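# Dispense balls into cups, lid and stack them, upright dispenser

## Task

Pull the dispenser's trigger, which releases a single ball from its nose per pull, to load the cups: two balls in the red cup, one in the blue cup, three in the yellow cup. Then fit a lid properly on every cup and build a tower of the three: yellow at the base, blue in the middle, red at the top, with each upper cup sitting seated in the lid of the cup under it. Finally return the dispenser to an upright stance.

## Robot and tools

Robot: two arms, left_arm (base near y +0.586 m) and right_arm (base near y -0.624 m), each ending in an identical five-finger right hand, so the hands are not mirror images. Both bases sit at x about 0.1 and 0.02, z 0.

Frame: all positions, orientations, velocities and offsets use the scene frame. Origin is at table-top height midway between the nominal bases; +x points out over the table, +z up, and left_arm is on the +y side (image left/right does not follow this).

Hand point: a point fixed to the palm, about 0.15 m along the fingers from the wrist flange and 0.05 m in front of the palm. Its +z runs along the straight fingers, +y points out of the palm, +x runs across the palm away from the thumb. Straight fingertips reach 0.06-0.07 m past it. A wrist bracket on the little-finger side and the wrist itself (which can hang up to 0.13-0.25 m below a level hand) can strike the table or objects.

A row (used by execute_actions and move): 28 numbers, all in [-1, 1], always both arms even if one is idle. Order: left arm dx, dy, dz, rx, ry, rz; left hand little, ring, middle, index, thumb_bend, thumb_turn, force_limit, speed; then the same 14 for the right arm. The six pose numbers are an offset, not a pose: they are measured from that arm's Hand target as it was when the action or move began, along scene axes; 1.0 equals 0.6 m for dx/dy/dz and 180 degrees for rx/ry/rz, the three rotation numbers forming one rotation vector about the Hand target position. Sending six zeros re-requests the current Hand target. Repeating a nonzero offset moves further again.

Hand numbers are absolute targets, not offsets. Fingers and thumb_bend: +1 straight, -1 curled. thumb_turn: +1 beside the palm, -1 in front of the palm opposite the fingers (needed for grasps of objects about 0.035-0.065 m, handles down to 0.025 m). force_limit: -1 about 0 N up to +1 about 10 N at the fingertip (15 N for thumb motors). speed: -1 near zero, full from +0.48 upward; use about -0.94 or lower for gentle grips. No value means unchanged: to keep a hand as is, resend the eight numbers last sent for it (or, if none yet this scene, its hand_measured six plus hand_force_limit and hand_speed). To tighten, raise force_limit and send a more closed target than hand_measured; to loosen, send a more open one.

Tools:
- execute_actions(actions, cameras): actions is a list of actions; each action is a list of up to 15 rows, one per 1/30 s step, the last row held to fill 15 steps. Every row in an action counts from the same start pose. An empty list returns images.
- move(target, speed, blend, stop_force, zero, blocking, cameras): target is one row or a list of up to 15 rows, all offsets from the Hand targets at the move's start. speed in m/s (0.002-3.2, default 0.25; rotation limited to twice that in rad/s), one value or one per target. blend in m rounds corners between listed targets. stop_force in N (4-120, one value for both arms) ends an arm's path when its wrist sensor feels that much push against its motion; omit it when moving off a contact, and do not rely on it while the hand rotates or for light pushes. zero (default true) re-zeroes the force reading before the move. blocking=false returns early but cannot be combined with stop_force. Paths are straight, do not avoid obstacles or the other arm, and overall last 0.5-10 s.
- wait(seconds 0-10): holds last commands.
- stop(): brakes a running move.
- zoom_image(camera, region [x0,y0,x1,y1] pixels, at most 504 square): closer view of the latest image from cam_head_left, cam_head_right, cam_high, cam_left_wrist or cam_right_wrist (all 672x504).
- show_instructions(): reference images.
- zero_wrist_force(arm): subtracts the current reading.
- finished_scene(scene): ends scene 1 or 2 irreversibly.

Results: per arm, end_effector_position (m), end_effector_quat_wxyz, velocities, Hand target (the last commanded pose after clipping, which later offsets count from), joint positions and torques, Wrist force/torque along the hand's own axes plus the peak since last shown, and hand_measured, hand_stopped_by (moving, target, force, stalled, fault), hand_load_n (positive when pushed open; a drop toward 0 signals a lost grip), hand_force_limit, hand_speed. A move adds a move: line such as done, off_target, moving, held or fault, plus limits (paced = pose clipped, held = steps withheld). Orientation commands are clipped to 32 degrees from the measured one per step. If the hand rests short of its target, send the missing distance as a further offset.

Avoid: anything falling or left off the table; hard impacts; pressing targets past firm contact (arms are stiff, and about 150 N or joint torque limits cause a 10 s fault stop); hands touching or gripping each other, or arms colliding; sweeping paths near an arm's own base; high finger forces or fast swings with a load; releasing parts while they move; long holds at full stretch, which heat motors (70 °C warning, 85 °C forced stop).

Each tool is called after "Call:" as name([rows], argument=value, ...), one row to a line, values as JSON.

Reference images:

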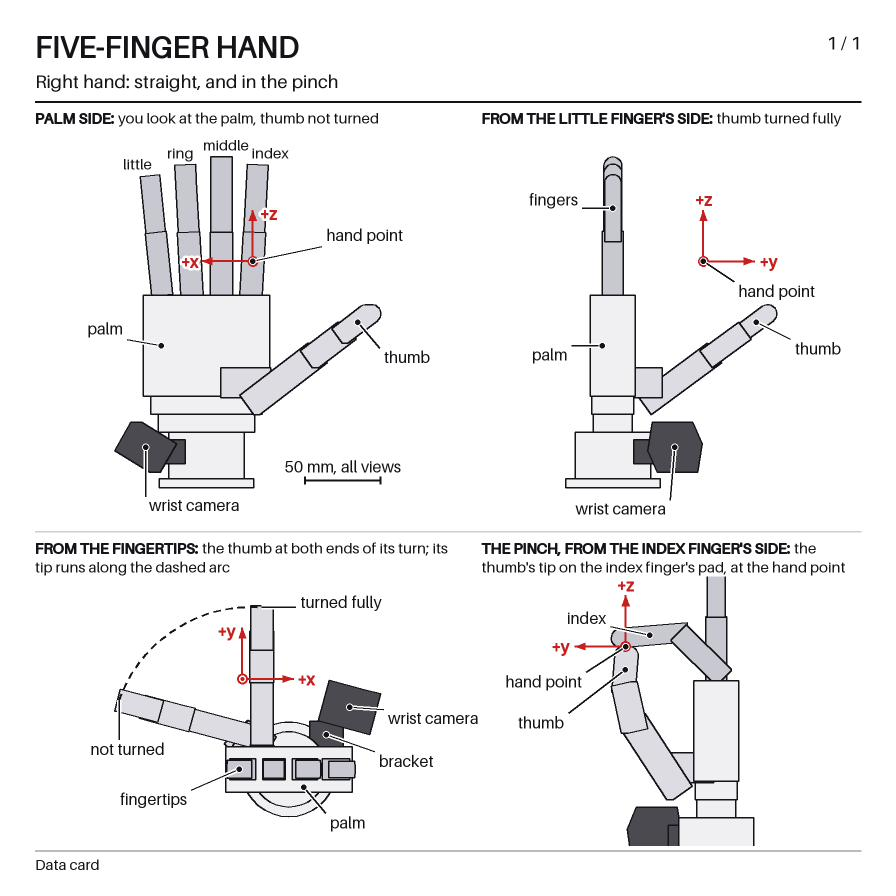

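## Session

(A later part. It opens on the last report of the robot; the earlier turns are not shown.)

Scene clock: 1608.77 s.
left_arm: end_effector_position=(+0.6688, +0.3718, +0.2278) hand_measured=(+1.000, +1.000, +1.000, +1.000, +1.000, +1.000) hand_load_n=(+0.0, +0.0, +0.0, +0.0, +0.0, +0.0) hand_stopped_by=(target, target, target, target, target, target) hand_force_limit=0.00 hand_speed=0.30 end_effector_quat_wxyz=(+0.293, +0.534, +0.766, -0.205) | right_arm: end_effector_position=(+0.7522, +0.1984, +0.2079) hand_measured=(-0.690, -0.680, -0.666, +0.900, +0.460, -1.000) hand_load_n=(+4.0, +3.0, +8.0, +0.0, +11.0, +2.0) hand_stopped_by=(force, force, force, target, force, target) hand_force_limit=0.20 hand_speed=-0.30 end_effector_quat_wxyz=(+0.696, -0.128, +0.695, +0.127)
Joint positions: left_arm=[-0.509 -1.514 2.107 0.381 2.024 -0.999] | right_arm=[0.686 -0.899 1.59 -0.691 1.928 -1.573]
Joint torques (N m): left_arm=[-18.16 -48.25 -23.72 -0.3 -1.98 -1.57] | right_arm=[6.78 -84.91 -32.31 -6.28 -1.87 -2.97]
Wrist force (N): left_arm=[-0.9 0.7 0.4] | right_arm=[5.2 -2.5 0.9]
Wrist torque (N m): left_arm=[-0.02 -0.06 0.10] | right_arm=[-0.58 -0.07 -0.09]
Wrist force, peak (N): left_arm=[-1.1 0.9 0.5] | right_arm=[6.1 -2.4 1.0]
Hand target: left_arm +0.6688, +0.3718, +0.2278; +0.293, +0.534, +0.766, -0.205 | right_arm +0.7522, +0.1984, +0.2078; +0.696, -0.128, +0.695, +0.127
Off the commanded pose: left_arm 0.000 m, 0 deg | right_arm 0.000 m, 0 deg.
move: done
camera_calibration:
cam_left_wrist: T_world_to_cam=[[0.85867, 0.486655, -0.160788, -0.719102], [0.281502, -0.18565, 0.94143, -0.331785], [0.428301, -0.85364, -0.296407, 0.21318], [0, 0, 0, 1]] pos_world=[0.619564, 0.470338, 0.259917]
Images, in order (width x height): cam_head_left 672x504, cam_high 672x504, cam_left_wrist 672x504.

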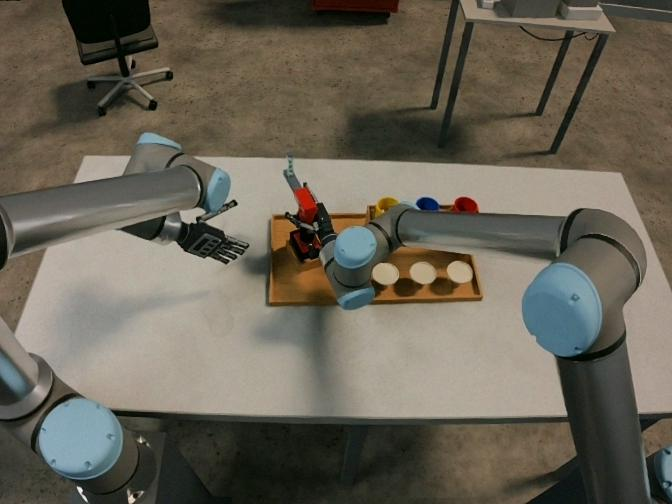

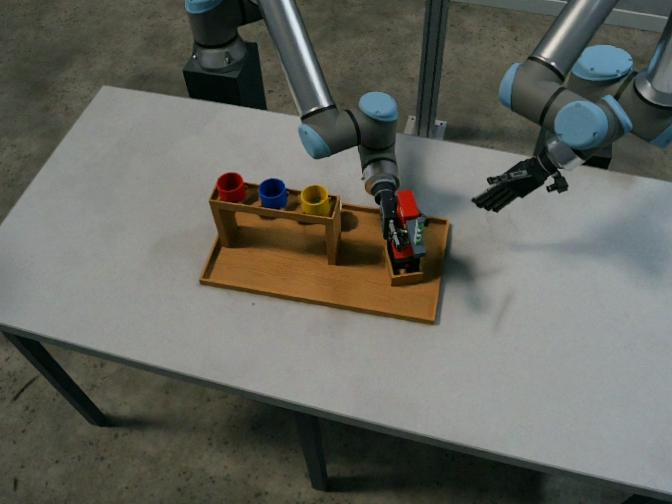

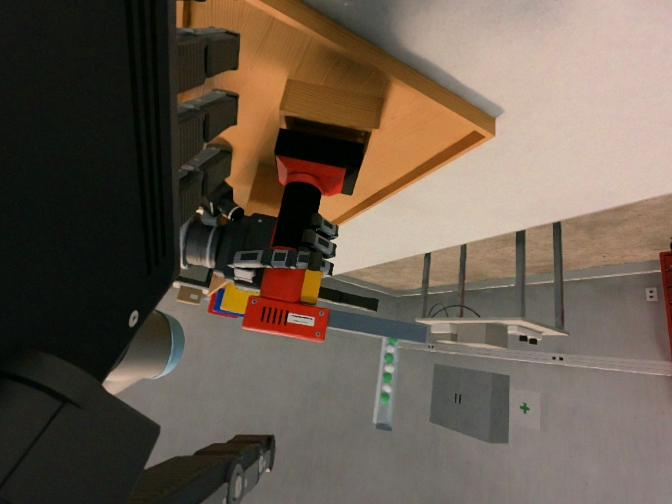

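Call:
move([
  [0, 0, 0, 0, 0, 0, 1, 1, 1, 1, 1, 1, 0, 0.3, 0.0056, 0.0021, 0, 0, 0, 0, -0.9, -0.9, -0.85, 0.9, -0.85, -1, 0.2, -0.3],
  [0, 0, 0, 0, 0, 0, 1, 1, 1, 1, 1, 1, 0, 0.3, 0.0056, 0.0021, -0.1033, 0, 0, 0, -0.9, -0.9, -0.85, 0.9, -0.85, -1, 0.2, -0.3],
], speed=0.025, stop_force=5, cameras=["cam_left_wrist", "cam_right_wrist"])

Call:
zoom_image(camera="cam_left_wrist", region=[240, 120, 480, 380])

Scene clock: 1619.43 s.
left_arm: end_effector_position=(+0.6688, +0.3718, +0.2278) hand_measured=(+1.000, +1.000, +1.000, +1.000, +1.000, +1.000) hand_load_n=(+0.0, +0.0, +0.0, +0.0, +0.0, +0.0) hand_stopped_by=(target, target, target, target, target, target) hand_force_limit=0.00 hand_speed=0.30 end_effector_quat_wxyz=(+0.293, +0.534, +0.766, -0.205) | right_arm: end_effector_position=(+0.7556, +0.1997, +0.1552) hand_measured=(-0.690, -0.680, -0.666, +0.900, +0.460, -1.000) hand_load_n=(+4.0, +3.0, +7.5, +0.0, +11.0, +2.5) hand_stopped_by=(force, force, force, target, force, target) hand_force_limit=0.20 hand_speed=-0.30 end_effector_quat_wxyz=(+0.696, -0.128, +0.695, +0.127)
Joint positions: left_arm=[-0.509 -1.514 2.107 0.381 2.024 -0.999] | right_arm=[0.684 -0.839 1.596 -0.758 1.926 -1.573]
Joint torques (N m): left_arm=[-14.59 -48.26 -22.77 0.02 -2.05 -1.7] | right_arm=[-5.29 -104.65 -38.73 -1.92 -0.26 0.01]
Wrist force (N): left_arm=[-0.9 0.7 0.4] | right_arm=[5.4 -2.7 0.8]
Wrist torque (N m): left_arm=[-0.02 -0.05 0.09] | right_arm=[-0.69 -0.06 0.04]
Wrist force, peak (N): left_arm=[-1.0 1.1 0.4] | right_arm=[-13.0 -2.5 -1.6]
Hand target: left_arm +0.6688, +0.3718, +0.2278; +0.293, +0.534, +0.766, -0.205 | right_arm +0.7556, +0.1997, +0.1552; +0.696, -0.128, +0.695, +0.127 (not the last commanded pose)
Off the commanded pose: left_arm 0.000 m, 0 deg | right_arm 0.009 m, 0 deg.
move: contact (right_arm); path passed 1 of 2 targets
camera_calibration:
cam_left_wrist: T_world_to_cam=[[0.85867, 0.486655, -0.160788, -0.719102], [0.281502, -0.18565, 0.94143, -0.331785], [0.428301, -0.85364, -0.296407, 0.21318], [0, 0, 0, 1]] pos_world=[0.619564, 0.470338, 0.259917]
cam_right_wrist: T_world_to_cam=[[-0.29344, 0.919938, -0.260014, 0.0853649], [-0.579334, 0.0452299, 0.813835, 0.297787], [0.760437, 0.389447, 0.519679, -0.616615], [0, 0, 0, 1]] pos_world=[0.666465, 0.14814, 0.100288]
Images, in order (width x height): cam_left_wrist 672x504, cam_right_wrist 672x504.

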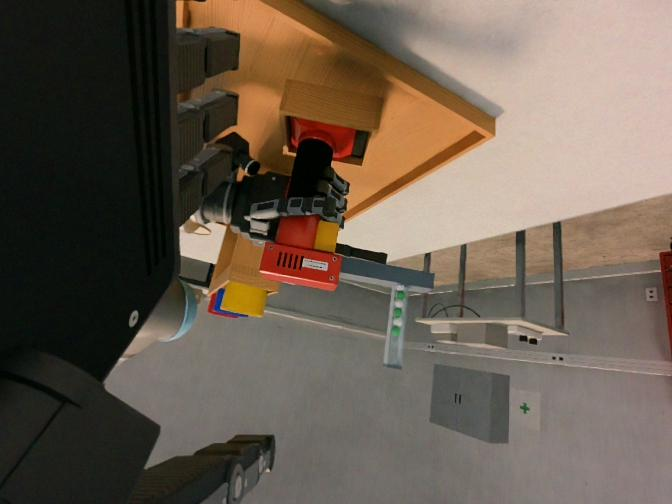

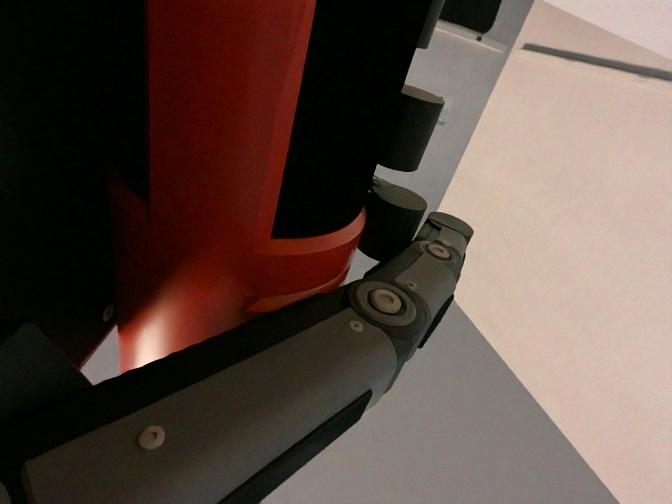

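Scaled by 1.938 from the camera's 672x504 image, which has a finer 960x720 frame.

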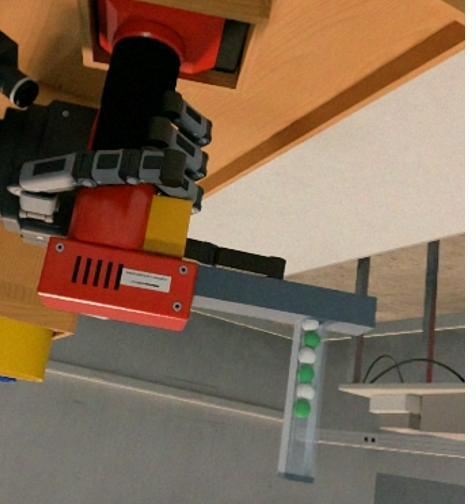

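Call:
move(target=[0, 0, 0, 0, 0, 0, 1, 1, 1, 1, 1, 1, 0, 0.3, 0, 0, 0, 0, 0, 0, 0.1, 0.1, 0.1, 1, 0.85, -1, 0.2, -0.4], speed=0.05)

Call:
move(target=[0, 0, 0, 0, 0, 0, 1, 1, 1, 1, 1, 1, 0, 0.3, 0, 0, -0.0228, 0, 0, 0, 0.1, 0.1, 0.1, 1, 0.85, -1, 0.2, -0.4], speed=0.05, cameras=["cam_left_wrist", "cam_right_wrist"])

Call:
zoom_image(camera="cam_left_wrist", region=[240, 120, 480, 380])

Scene clock: 1653.97 s.
left_arm: end_effector_position=(+0.6688, +0.3718, +0.2278) hand_measured=(+1.000, +1.000, +1.000, +1.000, +1.000, +1.000) hand_load_n=(+0.0, +0.0, +0.0, +0.0, +0.0, +0.0) hand_stopped_by=(target, target, target, target, target, target) hand_force_limit=0.00 hand_speed=0.30 end_effector_quat_wxyz=(+0.293, +0.534, +0.766, -0.205) | right_arm: end_effector_position=(+0.7556, +0.1997, +0.1553) hand_measured=(+0.100, +0.100, +0.100, +1.000, +0.850, -1.000) hand_load_n=(+0.0, +0.0, +0.0, +0.0, +0.0, +0.0) hand_stopped_by=(target, target, target, target, target, target) hand_force_limit=0.20 hand_speed=-0.40 end_effector_quat_wxyz=(+0.696, -0.128, +0.695, +0.127)
Joint positions: left_arm=[-0.509 -1.514 2.107 0.381 2.024 -0.999] | right_arm=[0.684 -0.839 1.596 -0.758 1.926 -1.573]
Joint torques (N m): left_arm=[-12.89 -47.72 -22.82 -0.11 -2 -1.6] | right_arm=[3.12 -98.65 -39.63 -3.56 1.41 0.06]
Wrist force (N): left_arm=[-0.9 0.5 0.2] | right_arm=[0.4 -2.9 1.2]
Wrist torque (N m): left_arm=[-0.04 -0.04 0.09] | right_arm=[-0.68 0.09 -0.14]
Wrist force, peak (N): left_arm=[-1.0 1.0 0.2] | right_arm=[5.7 -2.7 1.2]
Hand target: left_arm +0.6688, +0.3718, +0.2278; +0.293, +0.534, +0.766, -0.205 | right_arm +0.7556, +0.1997, +0.1552; +0.696, -0.128, +0.695, +0.127
Off the commanded pose: left_arm 0.000 m, 0 deg | right_arm 0.000 m, 0 deg.
move: done

Scene clock: 1654.73 s.
left_arm: end_effector_position=(+0.6688, +0.3718, +0.2278) hand_measured=(+1.000, +1.000, +1.000, +1.000, +1.000, +1.000) hand_load_n=(+0.0, +0.0, +0.0, +0.0, -0.5, +0.0) hand_stopped_by=(target, target, target, target, target, target) hand_force_limit=0.00 hand_speed=0.30 end_effector_quat_wxyz=(+0.293, +0.534, +0.766, -0.205) | right_arm: end_effector_position=(+0.7556, +0.1997, +0.1417) hand_measured=(+0.100, +0.100, +0.100, +1.000, +0.850, -1.000) hand_load_n=(+0.0, +0.0, +0.0, +0.0, +0.0, +0.0) hand_stopped_by=(target, target, target, target, target, target) hand_force_limit=0.20 hand_speed=-0.40 end_effector_quat_wxyz=(+0.696, -0.128, +0.695, +0.127)
Joint positions: left_arm=[-0.509 -1.514 2.107 0.381 2.024 -0.999] | right_arm=[0.684 -0.823 1.598 -0.775 1.926 -1.573]
Joint torques (N m): left_arm=[-16.34 -48.48 -23.48 -0.14 -1.33 -1.47] | right_arm=[5.97 -88.33 -25.84 -4.6 0.64 0.3]
Wrist force (N): left_arm=[-0.8 0.5 0.5] | right_arm=[0.4 -3.0 1.2]
Wrist torque (N m): left_arm=[-0.05 -0.07 0.10] | right_arm=[-0.68 0.10 -0.15]
Wrist force, peak (N): left_arm=[-0.8 0.9 0.5] | right_arm=[0.2 -4.0 0.7]
Hand target: left_arm +0.6688, +0.3718, +0.2278; +0.293, +0.534, +0.766, -0.205 | right_arm +0.7556, +0.1997, +0.1416; +0.696, -0.128, +0.695, +0.127
Off the commanded pose: left_arm 0.000 m, 0 deg | right_arm 0.000 m, 0 deg.
move: done
camera_calibration:
cam_left_wrist: T_world_to_cam=[[0.85867, 0.486655, -0.160788, -0.719102], [0.281502, -0.18565, 0.94143, -0.331785], [0.428301, -0.85364, -0.296407, 0.21318], [0, 0, 0, 1]] pos_world=[0.619564, 0.470338, 0.259917]
cam_right_wrist: T_world_to_cam=[[-0.293371, 0.919973, -0.259967, 0.0817985], [-0.57933, 0.0452317, 0.813837, 0.308771], [0.760467, 0.389362, 0.519699, -0.609608], [0, 0, 0, 1]] pos_world=[0.666465, 0.14814, 0.0867882]
Images, in order (width x height): cam_left_wrist 672x504, cam_right_wrist 672x504.

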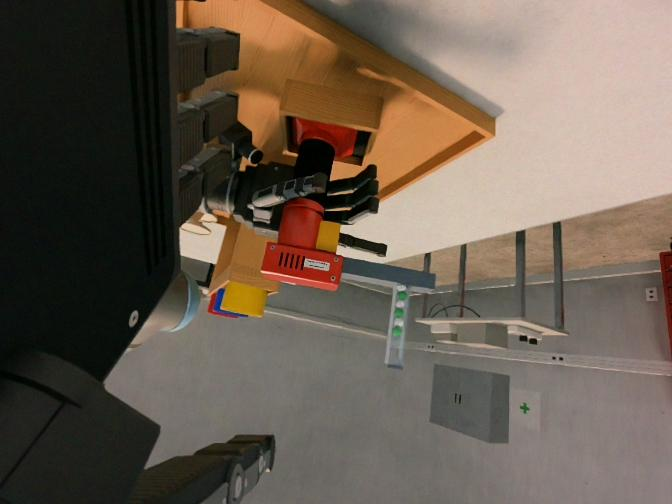

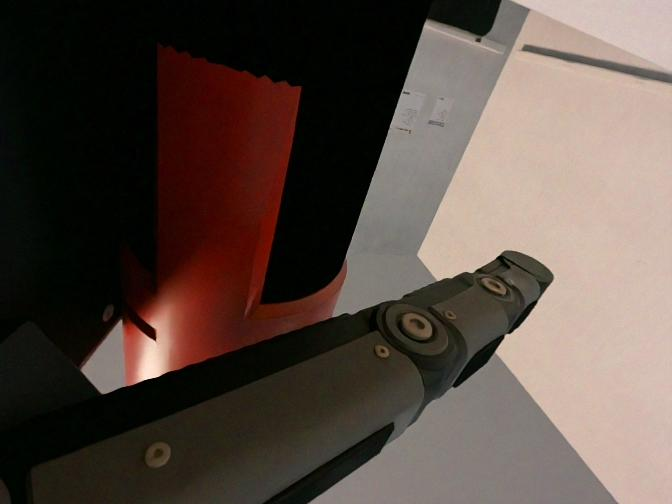

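Scaled by 1.938 from the camera's 672x504 image, which has a finer 960x720 frame.

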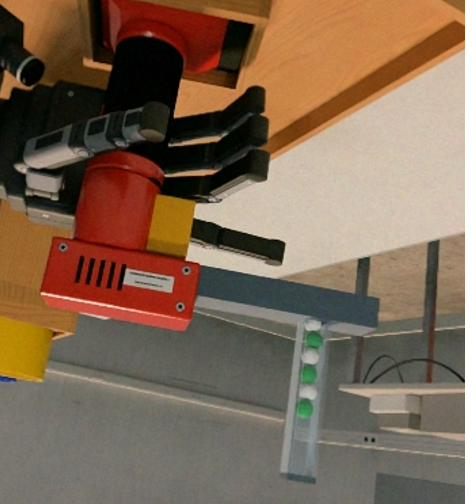

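Call:
move(target=[0, 0, 0, 0, 0, 0, 1, 1, 1, 1, 1, 1, 0, 0.3, 0, 0, 0, 0, 0, 0, -0.8, -0.8, -0.8, 1, 0.85, -1, -0.5, -0.8], speed=0.05)

Call:
move(target=[0, 0, 0, 0, 0, 0, 1, 1, 1, 1, 1, 1, 0, 0.3, 0, 0, 0, 0, 0, 0, -0.8, -0.8, -0.8, 1, -0.8, -1, -0.1, -0.8], speed=0.05)

Call:
move(target=[0, 0, 0, 0, 0, 0, 1, 1, 1, 1, 1, 1, 0, 0.3, 0, 0, 0, 0, 0, 0, -0.9, -0.9, -0.9, 1, -0.9, -1, 0.6, -0.88], speed=0.05, cameras=["cam_left_wrist"])

Scene clock: 1663.20 s.
left_arm: end_effector_position=(+0.6688, +0.3718, +0.2278) hand_measured=(+1.000, +1.000, +1.000, +1.000, +1.000, +1.000) hand_load_n=(+0.0, +0.0, +0.0, +0.5, +0.0, +0.0) hand_stopped_by=(target, target, target, target, target, target) hand_force_limit=0.00 hand_speed=0.30 end_effector_quat_wxyz=(+0.293, +0.534, +0.766, -0.205) | right_arm: end_effector_position=(+0.7556, +0.1997, +0.1416) hand_measured=(-0.692, -0.674, -0.692, +1.000, +0.850, -1.000) hand_load_n=(+5.0, +1.0, +7.5, +0.0, +0.0, +0.0) hand_stopped_by=(force, force, force, target, target, target) hand_force_limit=-0.50 hand_speed=-0.80 end_effector_quat_wxyz=(+0.696, -0.128, +0.695, +0.127)
Joint positions: left_arm=[-0.509 -1.514 2.107 0.381 2.024 -0.999] | right_arm=[0.684 -0.823 1.598 -0.776 1.926 -1.573]
Joint torques (N m): left_arm=[-17.19 -48.44 -23.53 -0.06 -1.28 -1.32] | right_arm=[5.59 -81.85 -26.62 -2.91 -1.74 0.4]
Wrist force (N): left_arm=[-0.5 0.5 0.3] | right_arm=[-1.1 -1.4 1.1]
Wrist torque (N m): left_arm=[-0.04 -0.10 0.11] | right_arm=[-0.67 -0.01 0.20]
Wrist force, peak (N): left_arm=[-1.4 0.8 0.3] | right_arm=[0.8 -2.9 2.6]
Hand target: left_arm +0.6688, +0.3718, +0.2278; +0.293, +0.534, +0.766, -0.205 | right_arm +0.7556, +0.1997, +0.1416; +0.696, -0.128, +0.695, +0.127
Off the commanded pose: left_arm 0.000 m, 0 deg | right_arm 0.000 m, 0 deg.
move: done

Scene clock: 1664.73 s.
left_arm: end_effector_position=(+0.6688, +0.3718, +0.2278) hand_measured=(+1.000, +1.000, +1.000, +1.000, +1.000, +1.000) hand_load_n=(+0.0, +0.0, +0.0, +0.0, +0.0, +0.0) hand_stopped_by=(target, target, target, target, target, target) hand_force_limit=0.00 hand_speed=0.30 end_effector_quat_wxyz=(+0.293, +0.534, +0.766, -0.205) | right_arm: end_effector_position=(+0.7556, +0.1997, +0.1415) hand_measured=(-0.692, -0.674, -0.692, +1.000, +0.494, -1.000) hand_load_n=(+5.5, +1.0, +8.0, +0.0, +6.5, +1.0) hand_stopped_by=(force, force, force, target, force, target) hand_force_limit=-0.10 hand_speed=-0.80 end_effector_quat_wxyz=(+0.696, -0.128, +0.695, +0.127)
Joint positions: left_arm=[-0.509 -1.514 2.107 0.381 2.024 -0.999] | right_arm=[0.684 -0.823 1.598 -0.776 1.926 -1.573]
Joint torques (N m): left_arm=[-17.87 -49.1 -23.79 0.11 -1.61 -1.32] | right_arm=[6.75 -88.6 -27.62 1.47 0.23 1.18]
Wrist force (N): left_arm=[-0.8 0.7 0.3] | right_arm=[-0.3 -1.6 1.1]
Wrist torque (N m): left_arm=[-0.02 -0.07 0.10] | right_arm=[-0.73 -0.08 0.22]
Wrist force, peak (N): left_arm=[-1.0 1.0 0.6] | right_arm=[-1.0 -1.8 1.7]
Hand target: left_arm +0.6688, +0.3718, +0.2278; +0.293, +0.534, +0.766, -0.205 | right_arm +0.7556, +0.1997, +0.1416; +0.696, -0.128, +0.695, +0.127
Off the commanded pose: left_arm 0.000 m, 0 deg | right_arm 0.000 m, 0 deg.
move: done

Scene clock: 1665.23 s.
left_arm: end_effector_position=(+0.6688, +0.3718, +0.2278) hand_measured=(+1.000, +1.000, +1.000, +1.000, +1.000, +1.000) hand_load_n=(-0.5, +0.0, +0.0, +0.0, +0.0, -0.5) hand_stopped_by=(target, target, target, target, target, target) hand_force_limit=0.00 hand_speed=0.30 end_effector_quat_wxyz=(+0.293, +0.534, +0.766, -0.205) | right_arm: end_effector_position=(+0.7556, +0.1997, +0.1415) hand_measured=(-0.700, -0.694, -0.698, +1.000, +0.474, -1.000) hand_load_n=(+7.5, +9.5, +11.5, -0.5, +11.5, +1.5) hand_stopped_by=(force, force, force, target, force, target) hand_force_limit=0.60 hand_speed=-0.88 end_effector_quat_wxyz=(+0.696, -0.128, +0.695, +0.127)
Joint positions: left_arm=[-0.509 -1.514 2.107 0.381 2.024 -0.999] | right_arm=[0.684 -0.823 1.598 -0.776 1.926 -1.573]
Joint torques (N m): left_arm=[-13.76 -48.74 -23.36 0.24 -1.61 -1.33] | right_arm=[1.67 -86.59 -27.66 1.02 1.24 0.59]
Wrist force (N): left_arm=[-0.7 0.8 0.3] | right_arm=[-0.7 -2.6 1.9]
Wrist torque (N m): left_arm=[0.00 -0.08 0.11] | right_arm=[-0.68 -0.23 0.09]
Wrist force, peak (N): left_arm=[-1.1 0.9 0.2] | right_arm=[-0.5 -2.8 2.3]
Hand target: left_arm +0.6688, +0.3718, +0.2278; +0.293, +0.534, +0.766, -0.205 | right_arm +0.7556, +0.1997, +0.1416; +0.696, -0.128, +0.695, +0.127
Off the commanded pose: left_arm 0.000 m, 0 deg | right_arm 0.000 m, 0 deg.
move: done
camera_calibration:
cam_left_wrist: T_world_to_cam=[[0.85867, 0.486655, -0.160788, -0.719102], [0.281502, -0.18565, 0.94143, -0.331785], [0.428301, -0.85364, -0.296407, 0.21318], [0, 0, 0, 1]] pos_world=[0.619564, 0.470338, 0.259917]
Images, in order (width x height): cam_left_wrist 672x504.

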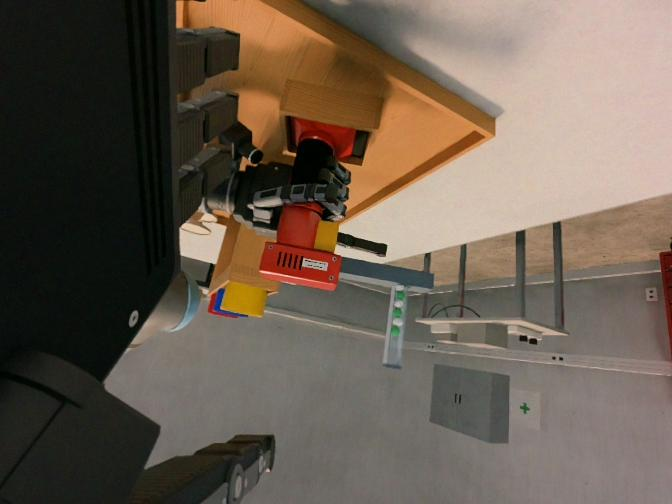

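Good grip. Lift and move quickly.

Call:
move([
  [0, 0, 0, 0, 0, 0, 1, 1, 1, 1, 1, 1, 0, 0.3, 0, 0, 0.42, 0, 0, 0, -0.9, -0.9, -0.9, 1, -0.9, -1, 0.6, -0.88],
  [0, 0, 0, 0, 0, 0, 1, 1, 1, 1, 1, 1, 0, 0.3, -0.1377, -0.3953, 0.42, 0, 0, -0.0983, -0.9, -0.9, -0.9, 1, -0.9, -1, 0.6, -0.88],
], speed=0.22, blend=[0.02, 0])

Call:
move(target=[0.29, -0.293, 0.28, 0.0679, -0.0051, -0.2664, 1, 1, 1, 1, 1, 1, 0, 0.3, 0, 0, -0.2583, 0, 0, 0, -0.9, -0.9, -0.9, 1, -0.9, -1, 0.6, -0.88], speed=0.25, cameras=["cam_left_wrist", "cam_high", "cam_head_left"])

Call:
zoom_image(camera="cam_high", region=[260, 120, 380, 240])

Call:
zoom_image(camera="cam_head_left", region=[350, 150, 450, 250])

Call:
zoom_image(camera="cam_left_wrist", region=[200, 130, 450, 380])

Scene clock: 1678.27 s.
left_arm: end_effector_position=(+0.6688, +0.3718, +0.2278) hand_measured=(+1.000, +1.000, +1.000, +1.000, +1.000, +1.000) hand_load_n=(+0.0, +0.0, +0.0, +0.0, +0.0, +0.0) hand_stopped_by=(target, target, target, target, target, target) hand_force_limit=0.00 hand_speed=0.30 end_effector_quat_wxyz=(+0.293, +0.534, +0.766, -0.205) | right_arm: end_effector_position=(+0.6730, -0.0374, +0.3935) hand_measured=(-0.700, -0.694, -0.698, +1.000, +0.474, -1.000) hand_load_n=(+5.5, +7.5, +11.5, +0.0, +11.5, +2.0) hand_stopped_by=(force, force, force, target, force, target) hand_force_limit=0.60 hand_speed=-0.88 end_effector_quat_wxyz=(+0.707, -0.019, +0.707, +0.018)
Joint positions: left_arm=[-0.509 -1.514 2.107 0.381 2.024 -0.999] | right_arm=[0.614 -1.354 1.9 -0.547 2.165 -1.573]
Joint torques (N m): left_arm=[-18.15 -48.98 -23.33 0.05 -1.56 -1.52] | right_arm=[-11.44 -71.09 -36.99 -5.57 2.92 -3.17]
Wrist force (N): left_arm=[-1.0 0.5 0.4] | right_arm=[5.1 -2.8 0.6]
Wrist torque (N m): left_arm=[-0.05 -0.03 0.08] | right_arm=[-0.67 -0.06 0.04]
Wrist force, peak (N): left_arm=[-1.0 0.9 0.5] | right_arm=[9.5 1.6 2.8]
Hand target: left_arm +0.6688, +0.3718, +0.2278; +0.293, +0.534, +0.766, -0.205 | right_arm +0.6729, -0.0375, +0.3936; +0.707, -0.019, +0.707, +0.018
Off the commanded pose: left_arm 0.000 m, 0 deg | right_arm 0.000 m, 0 deg.
move: done

Scene clock: 1680.63 s.
left_arm: end_effector_position=(+0.8427, +0.1960, +0.3958) hand_measured=(+1.000, +1.000, +1.000, +1.000, +1.000, +1.000) hand_load_n=(+0.0, -0.5, +0.0, +0.0, +0.0, +0.0) hand_stopped_by=(target, target, target, target, target, target) hand_force_limit=0.00 hand_speed=0.30 end_effector_quat_wxyz=(+0.134, +0.828, +0.498, -0.222) | right_arm: end_effector_position=(+0.6729, -0.0375, +0.2386) hand_measured=(-0.700, -0.694, -0.698, +1.000, +0.474, -1.000) hand_load_n=(+5.5, +7.5, +11.0, +0.0, +11.5, +2.0) hand_stopped_by=(force, force, force, target, force, target) hand_force_limit=0.60 hand_speed=-0.88 end_effector_quat_wxyz=(+0.707, -0.019, +0.707, +0.018)
Joint positions: left_arm=[-0.505 -1.001 1.149 1.414 2.095 -0.016] | right_arm=[0.614 -1.181 2.007 -0.827 2.165 -1.573]
Joint torques (N m): left_arm=[-15.35 -77.17 -53.16 6.19 -1.65 2.63] | right_arm=[-13.14 -58.85 -28.29 -5.75 -0.11 -2.96]
Wrist force (N): left_arm=[-0.9 0.2 -0.1] | right_arm=[5.1 -3.0 0.5]
Wrist torque (N m): left_arm=[-0.06 0.02 -0.23] | right_arm=[-0.70 0.00 0.02]
Wrist force, peak (N): left_arm=[-1.0 1.6 -0.5] | right_arm=[5.6 -3.1 0.8]
Hand target: left_arm +0.8428, +0.1960, +0.3958; +0.134, +0.828, +0.498, -0.222 | right_arm +0.6729, -0.0375, +0.2386; +0.707, -0.019, +0.707, +0.018
Off the commanded pose: left_arm 0.000 m, 0 deg | right_arm 0.000 m, 0 deg.
move: done
camera_calibration:
cam_left_wrist: T_world_to_cam=[[0.949568, -0.288541, -0.122735, -0.695613], [-0.0398128, -0.499202, 0.86557, -0.209281], [-0.311022, -0.817032, -0.485514, 0.729098], [0, 0, 0, 1]] pos_world=[0.878966, 0.29051, 0.449759]
Images, in order (width x height): cam_head_left 672x504, cam_high 672x504, cam_left_wrist 672x504.

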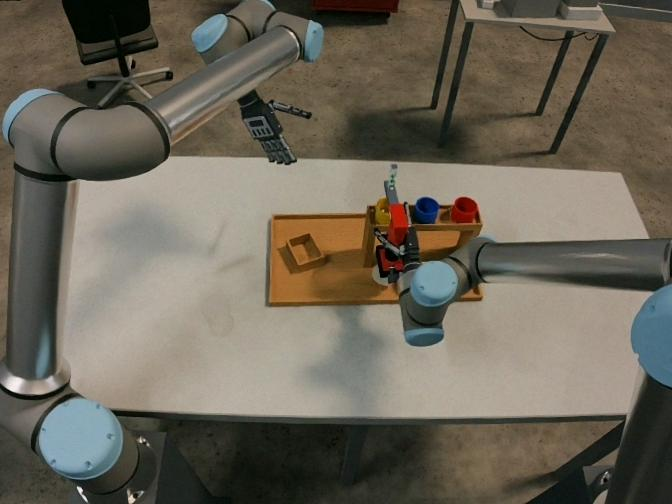

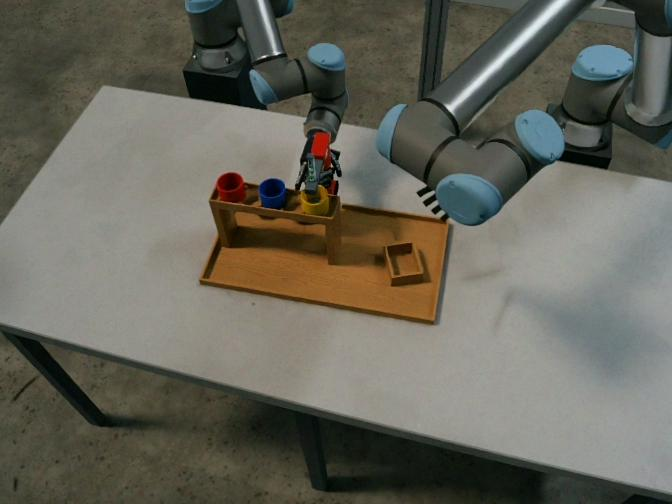

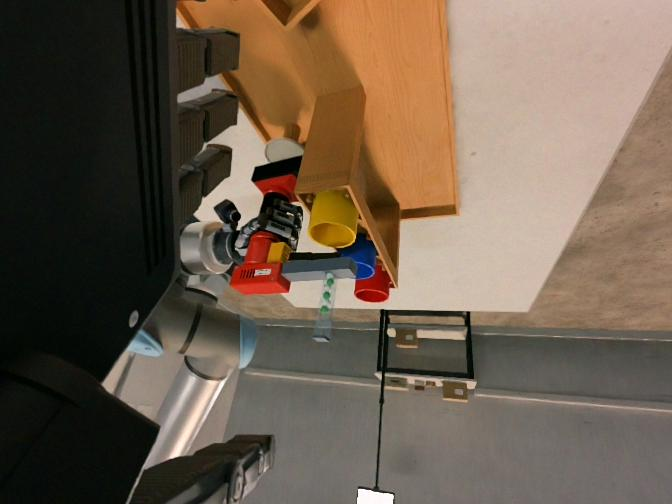

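Scaled by 4.200 from the camera's 672x504 image, which has a finer 960x720 frame.

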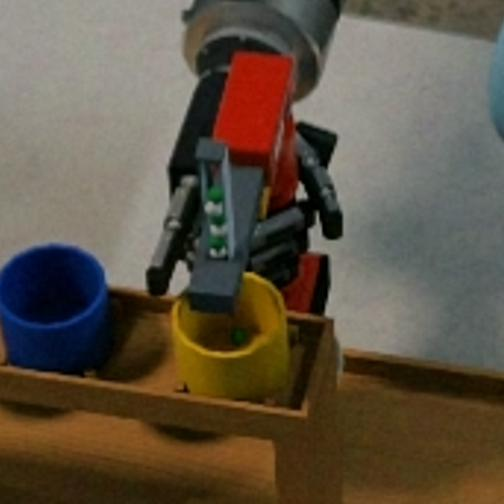

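Scaled by 5.040 from the camera's 672x504 image, which has a finer 960x720 frame.

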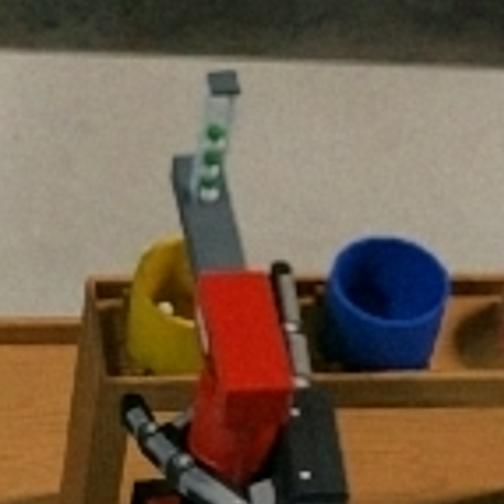

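Scaled by 2.016 from the camera's 672x504 image, which has a finer 960x720 frame.

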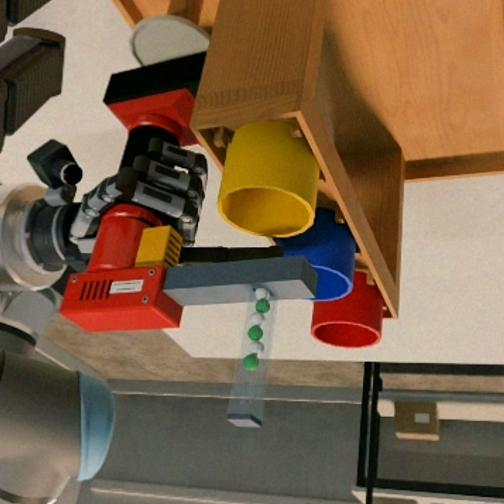

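Call:
move([
  [0, 0, 0, 0, 0, 0, 1, 1, 1, 1, 1, 1, 0, 0.3, 0, 0, -0.02, 0, 0, 0, -0.9, -0.9, -0.9, 1, -0.9, -1, 0.6, -0.88],
  [0, 0, 0, 0, 0, 0, 1, 1, 1, 1, 1, 1, 0, 0.3, 0, 0, -0.02, 0, 0, 0, -0.9, -0.9, -0.9, -0.58, -0.9, -1, 0.2, -0.5],
], speed=0.1, cameras=["cam_left_wrist", "cam_high", "cam_head_left"])

Call:
zoom_image(camera="cam_high", region=[280, 140, 350, 230])

Call:
zoom_image(camera="cam_left_wrist", region=[200, 130, 450, 380])

Scene clock: 1691.53 s.
left_arm: end_effector_position=(+0.8427, +0.1960, +0.3958) hand_measured=(+1.000, +1.000, +1.000, +1.000, +1.000, +1.000) hand_load_n=(+0.0, +0.0, +0.0, +0.0, +0.0, +0.0) hand_stopped_by=(target, target, target, target, target, target) hand_force_limit=0.00 hand_speed=0.30 end_effector_quat_wxyz=(+0.134, +0.828, +0.498, -0.222) | right_arm: end_effector_position=(+0.6730, -0.0375, +0.2266) hand_measured=(-0.700, -0.694, -0.698, +0.840, +0.474, -1.000) hand_load_n=(+5.5, +7.5, +11.5, +11.0, +11.5, +2.0) hand_stopped_by=(force, force, force, force, force, target) hand_force_limit=0.20 hand_speed=-0.50 end_effector_quat_wxyz=(+0.707, -0.019, +0.707, +0.018)
Joint positions: left_arm=[-0.505 -1.001 1.149 1.414 2.095 -0.016] | right_arm=[0.614 -1.165 2.013 -0.848 2.165 -1.573]
Joint torques (N m): left_arm=[-15.54 -75.78 -53.26 6.44 -1.73 2.3] | right_arm=[4.38 -59.17 -26.37 -3.05 -2.23 -1.99]
Wrist force (N): left_arm=[-0.7 0.6 0.0] | right_arm=[-0.4 -13.6 -0.4]
Wrist torque (N m): left_arm=[0.00 -0.01 -0.20] | right_arm=[-0.02 -0.26 -0.23]
Wrist force, peak (N): left_arm=[-1.0 0.6 0.2] | right_arm=[-0.5 -14.4 0.0]
Hand target: left_arm +0.8428, +0.1960, +0.3958; +0.134, +0.828, +0.498, -0.222 | right_arm +0.6729, -0.0375, +0.2266; +0.707, -0.019, +0.707, +0.018
Off the commanded pose: left_arm 0.000 m, 0 deg | right_arm 0.000 m, 0 deg.
move: done
camera_calibration:
cam_left_wrist: T_world_to_cam=[[0.949539, -0.288619, -0.12278, -0.695639], [-0.0398126, -0.499199, 0.865572, -0.209279], [-0.311112, -0.817006, -0.4855, 0.729194], [0, 0, 0, 1]] pos_world=[0.879066, 0.29051, 0.449759]
Images, in order (width x height): cam_head_left 672x504, cam_high 672x504, cam_left_wrist 672x504.

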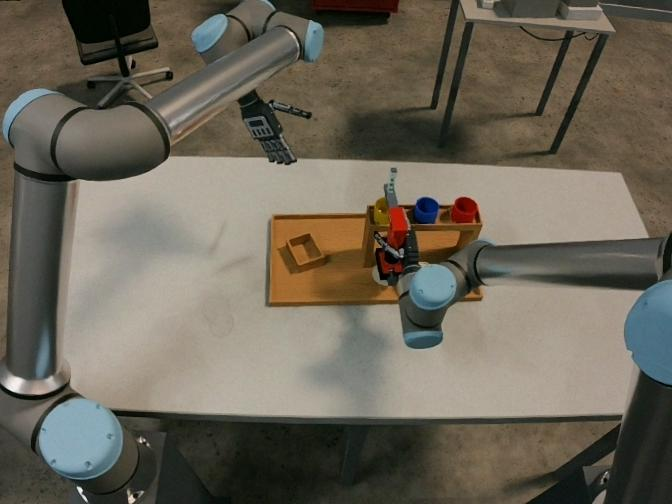

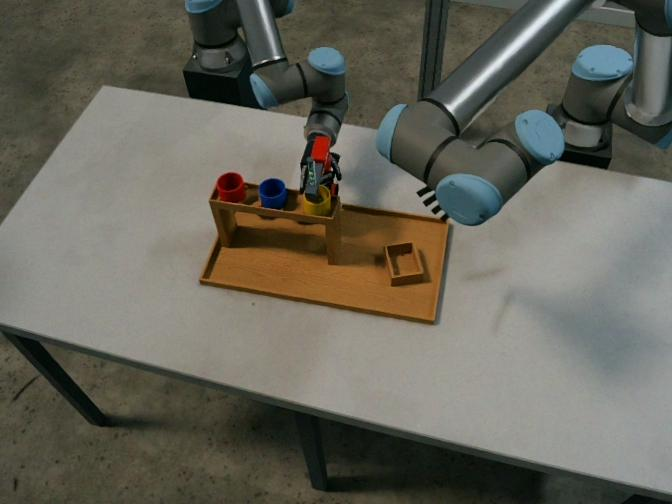

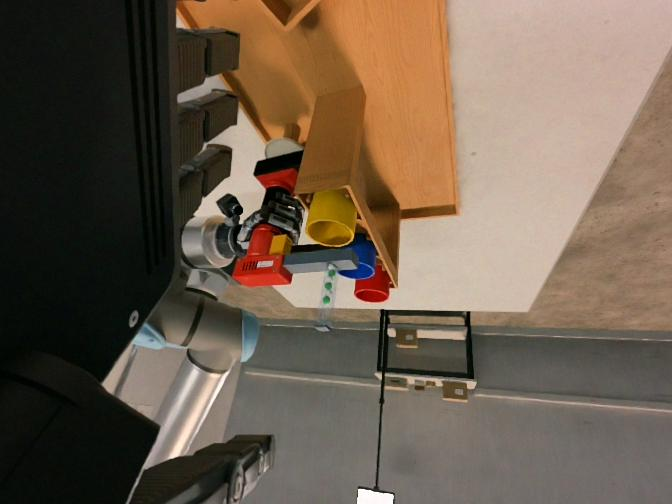

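Scaled by 5.600 from the camera's 672x504 image, which has a finer 960x720 frame.

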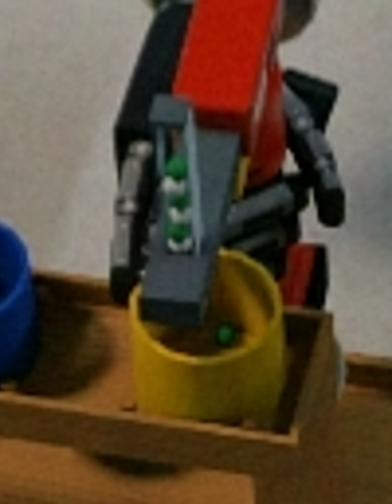

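Scaled by 2.016 from the camera's 672x504 image, which has a finer 960x720 frame.

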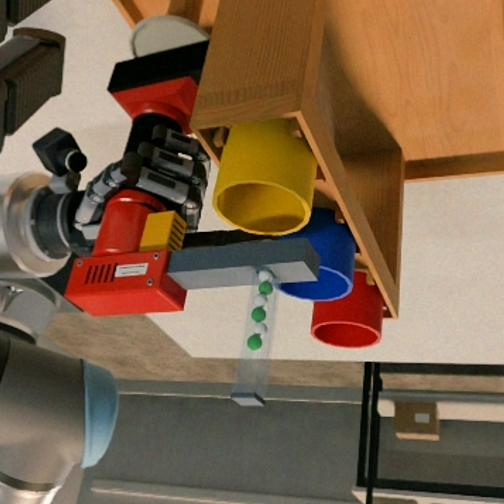

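Call:
move([
  [0, 0, 0, 0, 0, 0, 1, 1, 1, 1, 1, 1, 0, 0.3, 0, 0, 0, 0, 0, 0, -0.9, -0.9, -0.9, 1, -0.9, -1, 0.2, -0.5],
  [0, 0, 0, 0, 0, 0, 1, 1, 1, 1, 1, 1, 0, 0.3, 0, 0, 0.03, 0, 0, 0, -0.9, -0.9, -0.9, 1, -0.9, -1, 0.2, -0.5],
], speed=0.05, cameras=["cam_left_wrist", "cam_high", "cam_head_left"])

Call:
zoom_image(camera="cam_high", region=[260, 120, 380, 240])

Call:
zoom_image(camera="cam_left_wrist", region=[200, 130, 450, 380])

Scene clock: 1700.70 s.
left_arm: end_effector_position=(+0.8427, +0.1960, +0.3958) hand_measured=(+1.000, +1.000, +1.000, +1.000, +1.000, +1.000) hand_load_n=(+0.0, +0.0, +0.5, +0.0, +0.0, +0.0) hand_stopped_by=(target, target, target, target, target, target) hand_force_limit=0.00 hand_speed=0.30 end_effector_quat_wxyz=(+0.134, +0.828, +0.498, -0.222) | right_arm: end_effector_position=(+0.6729, -0.0375, +0.2445) hand_measured=(-0.700, -0.694, -0.698, +1.000, +0.474, -1.000) hand_load_n=(+5.5, +7.5, +11.5, +0.0, +11.5, +2.0) hand_stopped_by=(force, force, force, target, force, target) hand_force_limit=0.20 hand_speed=-0.50 end_effector_quat_wxyz=(+0.707, -0.019, +0.707, +0.018)
Joint positions: left_arm=[-0.505 -1.001 1.149 1.414 2.095 -0.016] | right_arm=[0.614 -1.189 2.004 -0.816 2.165 -1.573]
Joint torques (N m): left_arm=[-12.14 -75.3 -53.37 6.44 -2.01 2.32] | right_arm=[-6.94 -76.66 -44.03 -0.5 -2.69 -1.53]
Wrist force (N): left_arm=[-0.7 0.6 0.1] | right_arm=[5.6 -3.2 1.2]
Wrist torque (N m): left_arm=[-0.01 -0.01 -0.21] | right_arm=[-0.78 -0.08 0.05]
Wrist force, peak (N): left_arm=[-1.0 0.8 0.1] | right_arm=[-0.1 -13.9 -0.3]
Hand target: left_arm +0.8428, +0.1960, +0.3958; +0.134, +0.828, +0.498, -0.222 | right_arm +0.6729, -0.0375, +0.2446; +0.707, -0.019, +0.707, +0.018
Off the commanded pose: left_arm 0.000 m, 0 deg | right_arm 0.000 m, 0 deg.
move: done
camera_calibration:
cam_left_wrist: T_world_to_cam=[[0.949539, -0.288619, -0.12278, -0.695639], [-0.0398126, -0.499199, 0.865572, -0.209279], [-0.311112, -0.817006, -0.4855, 0.729194], [0, 0, 0, 1]] pos_world=[0.879066, 0.29051, 0.449759]
Images, in order (width x height): cam_head_left 672x504, cam_high 672x504, cam_left_wrist 672x504.

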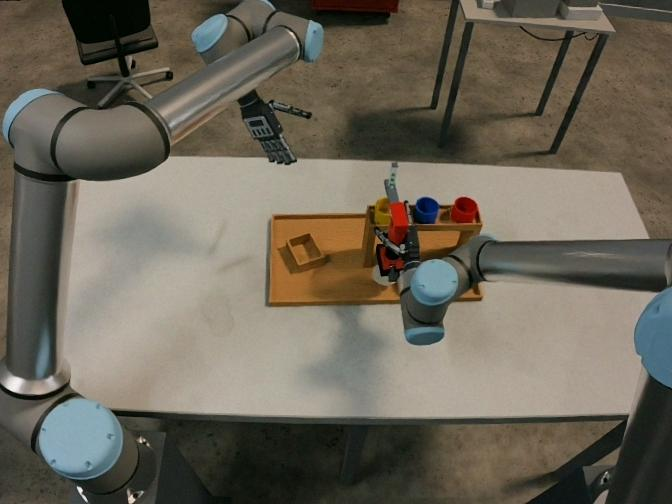

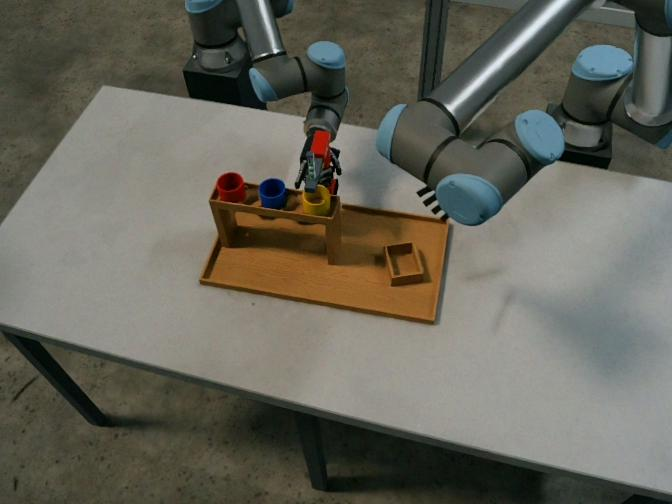

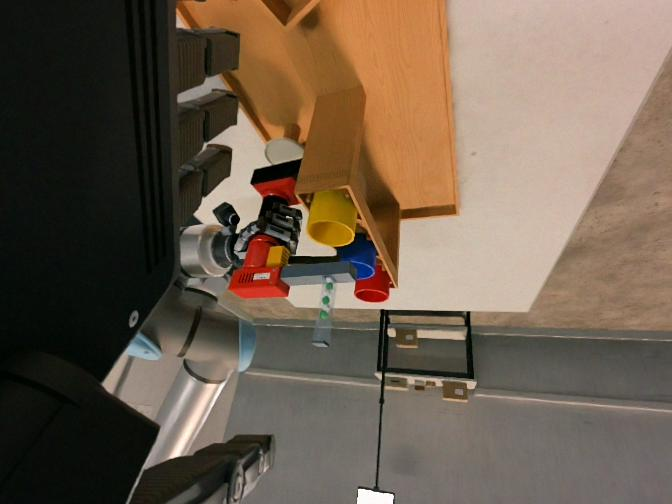

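Scaled by 4.200 from the camera's 672x504 image, which has a finer 960x720 frame.

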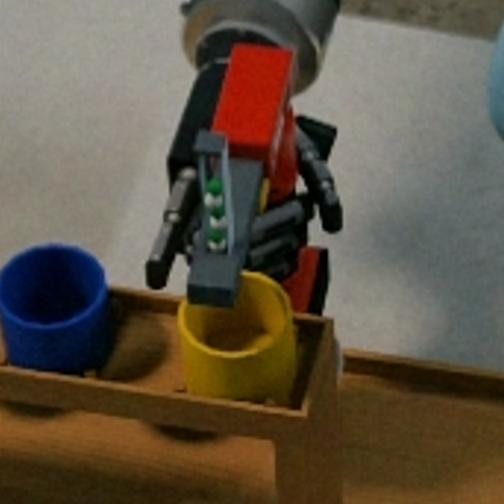

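Scaled by 2.016 from the camera's 672x504 image, which has a finer 960x720 frame.

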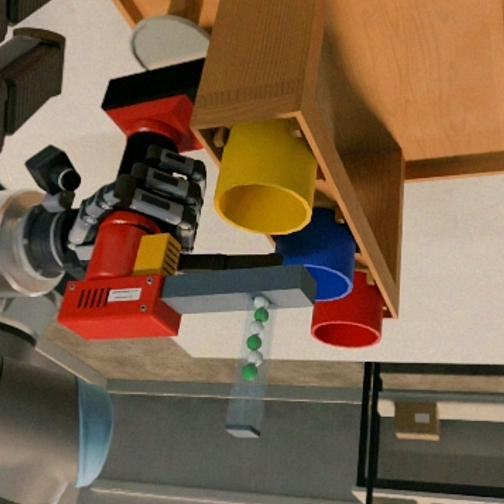

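Call:
move([
  [0, 0, 0, 0, 0, 0, 1, 1, 1, 1, 1, 1, 0, 0.3, 0, 0.006, -0.01, 0, 0, 0, -0.9, -0.9, -0.9, 1, -0.9, -1, 0.2, -0.5],
  [0, 0, 0, 0, 0, 0, 1, 1, 1, 1, 1, 1, 0, 0.3, 0, 0.006, -0.01, 0, 0, 0, -0.9, -0.9, -0.9, -0.58, -0.9, -1, 0.2, -0.5],
], speed=0.1, cameras=["cam_left_wrist", "cam_high", "cam_head_left"])

Call:
zoom_image(camera="cam_high", region=[280, 140, 350, 230])

Call:
zoom_image(camera="cam_left_wrist", region=[200, 130, 450, 380])

Scene clock: 1709.77 s.
left_arm: end_effector_position=(+0.8427, +0.1960, +0.3958) hand_measured=(+1.000, +1.000, +1.000, +1.000, +1.000, +1.000) hand_load_n=(+0.0, +0.0, +0.0, +0.0, +0.0, +0.0) hand_stopped_by=(target, target, target, target, target, target) hand_force_limit=0.00 hand_speed=0.30 end_effector_quat_wxyz=(+0.134, +0.828, +0.498, -0.222) | right_arm: end_effector_position=(+0.6729, -0.0339, +0.2386) hand_measured=(-0.700, -0.694, -0.698, -0.578, +0.474, -1.000) hand_load_n=(+5.5, +7.5, +11.5, +5.5, +11.5, +2.0) hand_stopped_by=(force, force, force, target, force, target) hand_force_limit=0.20 hand_speed=-0.50 end_effector_quat_wxyz=(+0.707, -0.019, +0.707, +0.018)
Joint positions: left_arm=[-0.505 -1.001 1.149 1.414 2.095 -0.016] | right_arm=[0.619 -1.177 2.001 -0.825 2.169 -1.573]
Joint torques (N m): left_arm=[-8.73 -76.33 -53.05 6.37 -1.78 2.22] | right_arm=[12.58 -59.99 -42.22 -5.13 2.36 0.87]
Wrist force (N): left_arm=[-0.7 0.4 0.2] | right_arm=[5.7 -3.2 0.9]
Wrist torque (N m): left_arm=[-0.04 -0.03 -0.21] | right_arm=[-0.75 -0.11 0.06]
Wrist force, peak (N): left_arm=[-0.8 0.8 0.1] | right_arm=[6.2 -3.1 0.8]
Hand target: left_arm +0.8428, +0.1960, +0.3958; +0.134, +0.828, +0.498, -0.222 | right_arm +0.6729, -0.0339, +0.2386; +0.707, -0.019, +0.707, +0.018
Off the commanded pose: left_arm 0.000 m, 0 deg | right_arm 0.000 m, 0 deg.
move: done
camera_calibration:
cam_left_wrist: T_world_to_cam=[[0.949539, -0.288619, -0.12278, -0.695639], [-0.0398126, -0.499199, 0.865572, -0.209279], [-0.311112, -0.817006, -0.4855, 0.729194], [0, 0, 0, 1]] pos_world=[0.879066, 0.29051, 0.449759]
Images, in order (width x height): cam_head_left 672x504, cam_high 672x504, cam_left_wrist 672x504.

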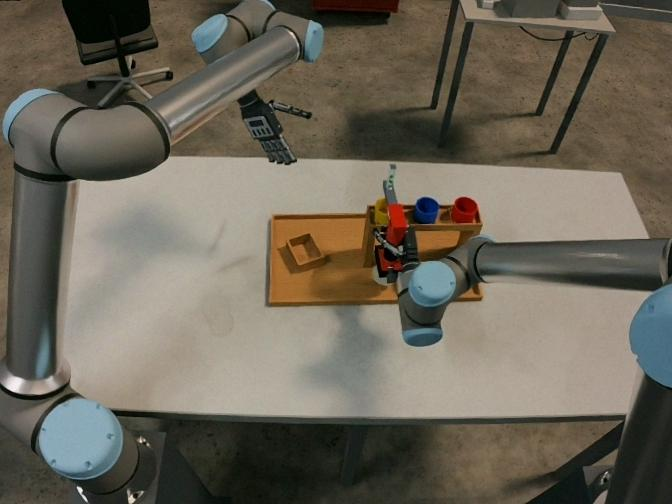

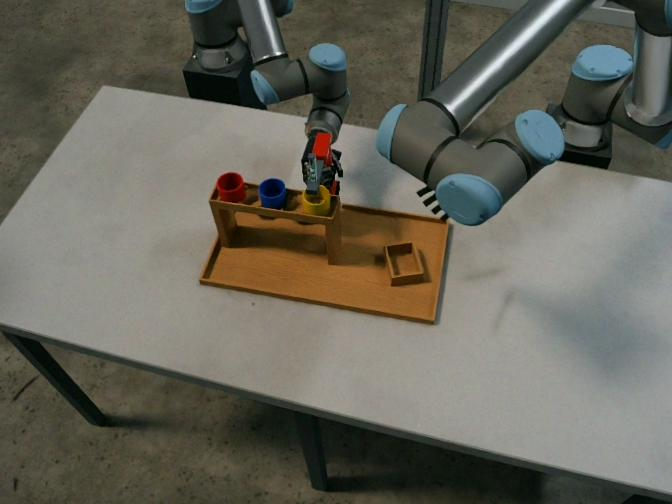

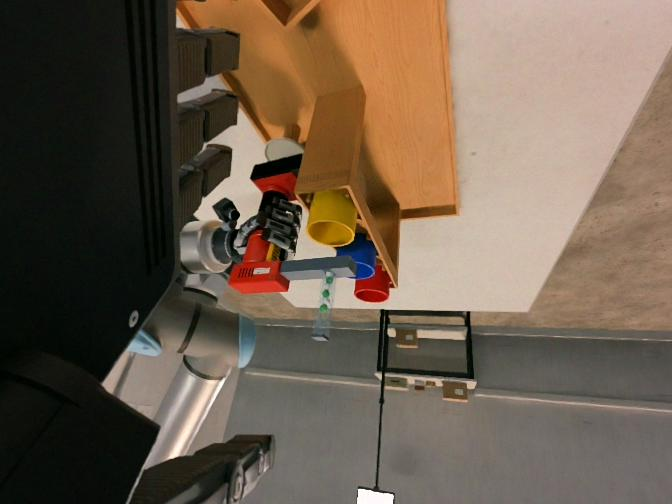

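Scaled by 5.600 from the camera's 672x504 image, which has a finer 960x720 frame.

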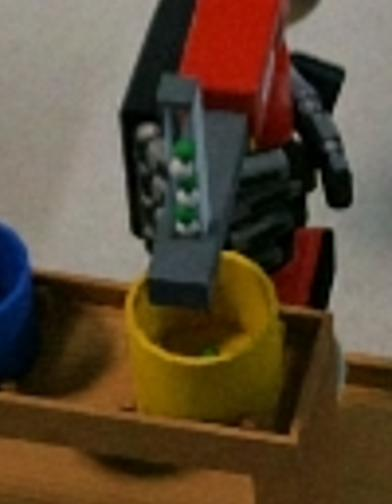

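Scaled by 2.016 from the camera's 672x504 image, which has a finer 960x720 frame.

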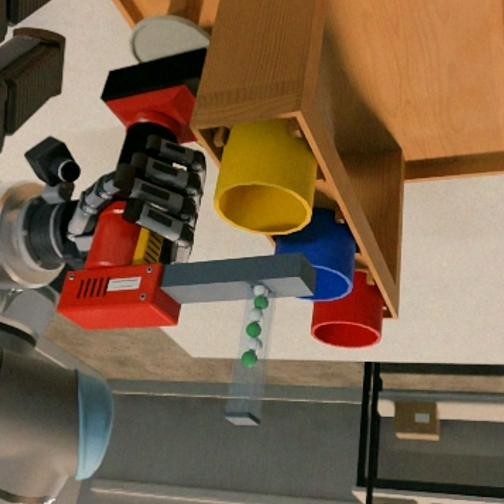

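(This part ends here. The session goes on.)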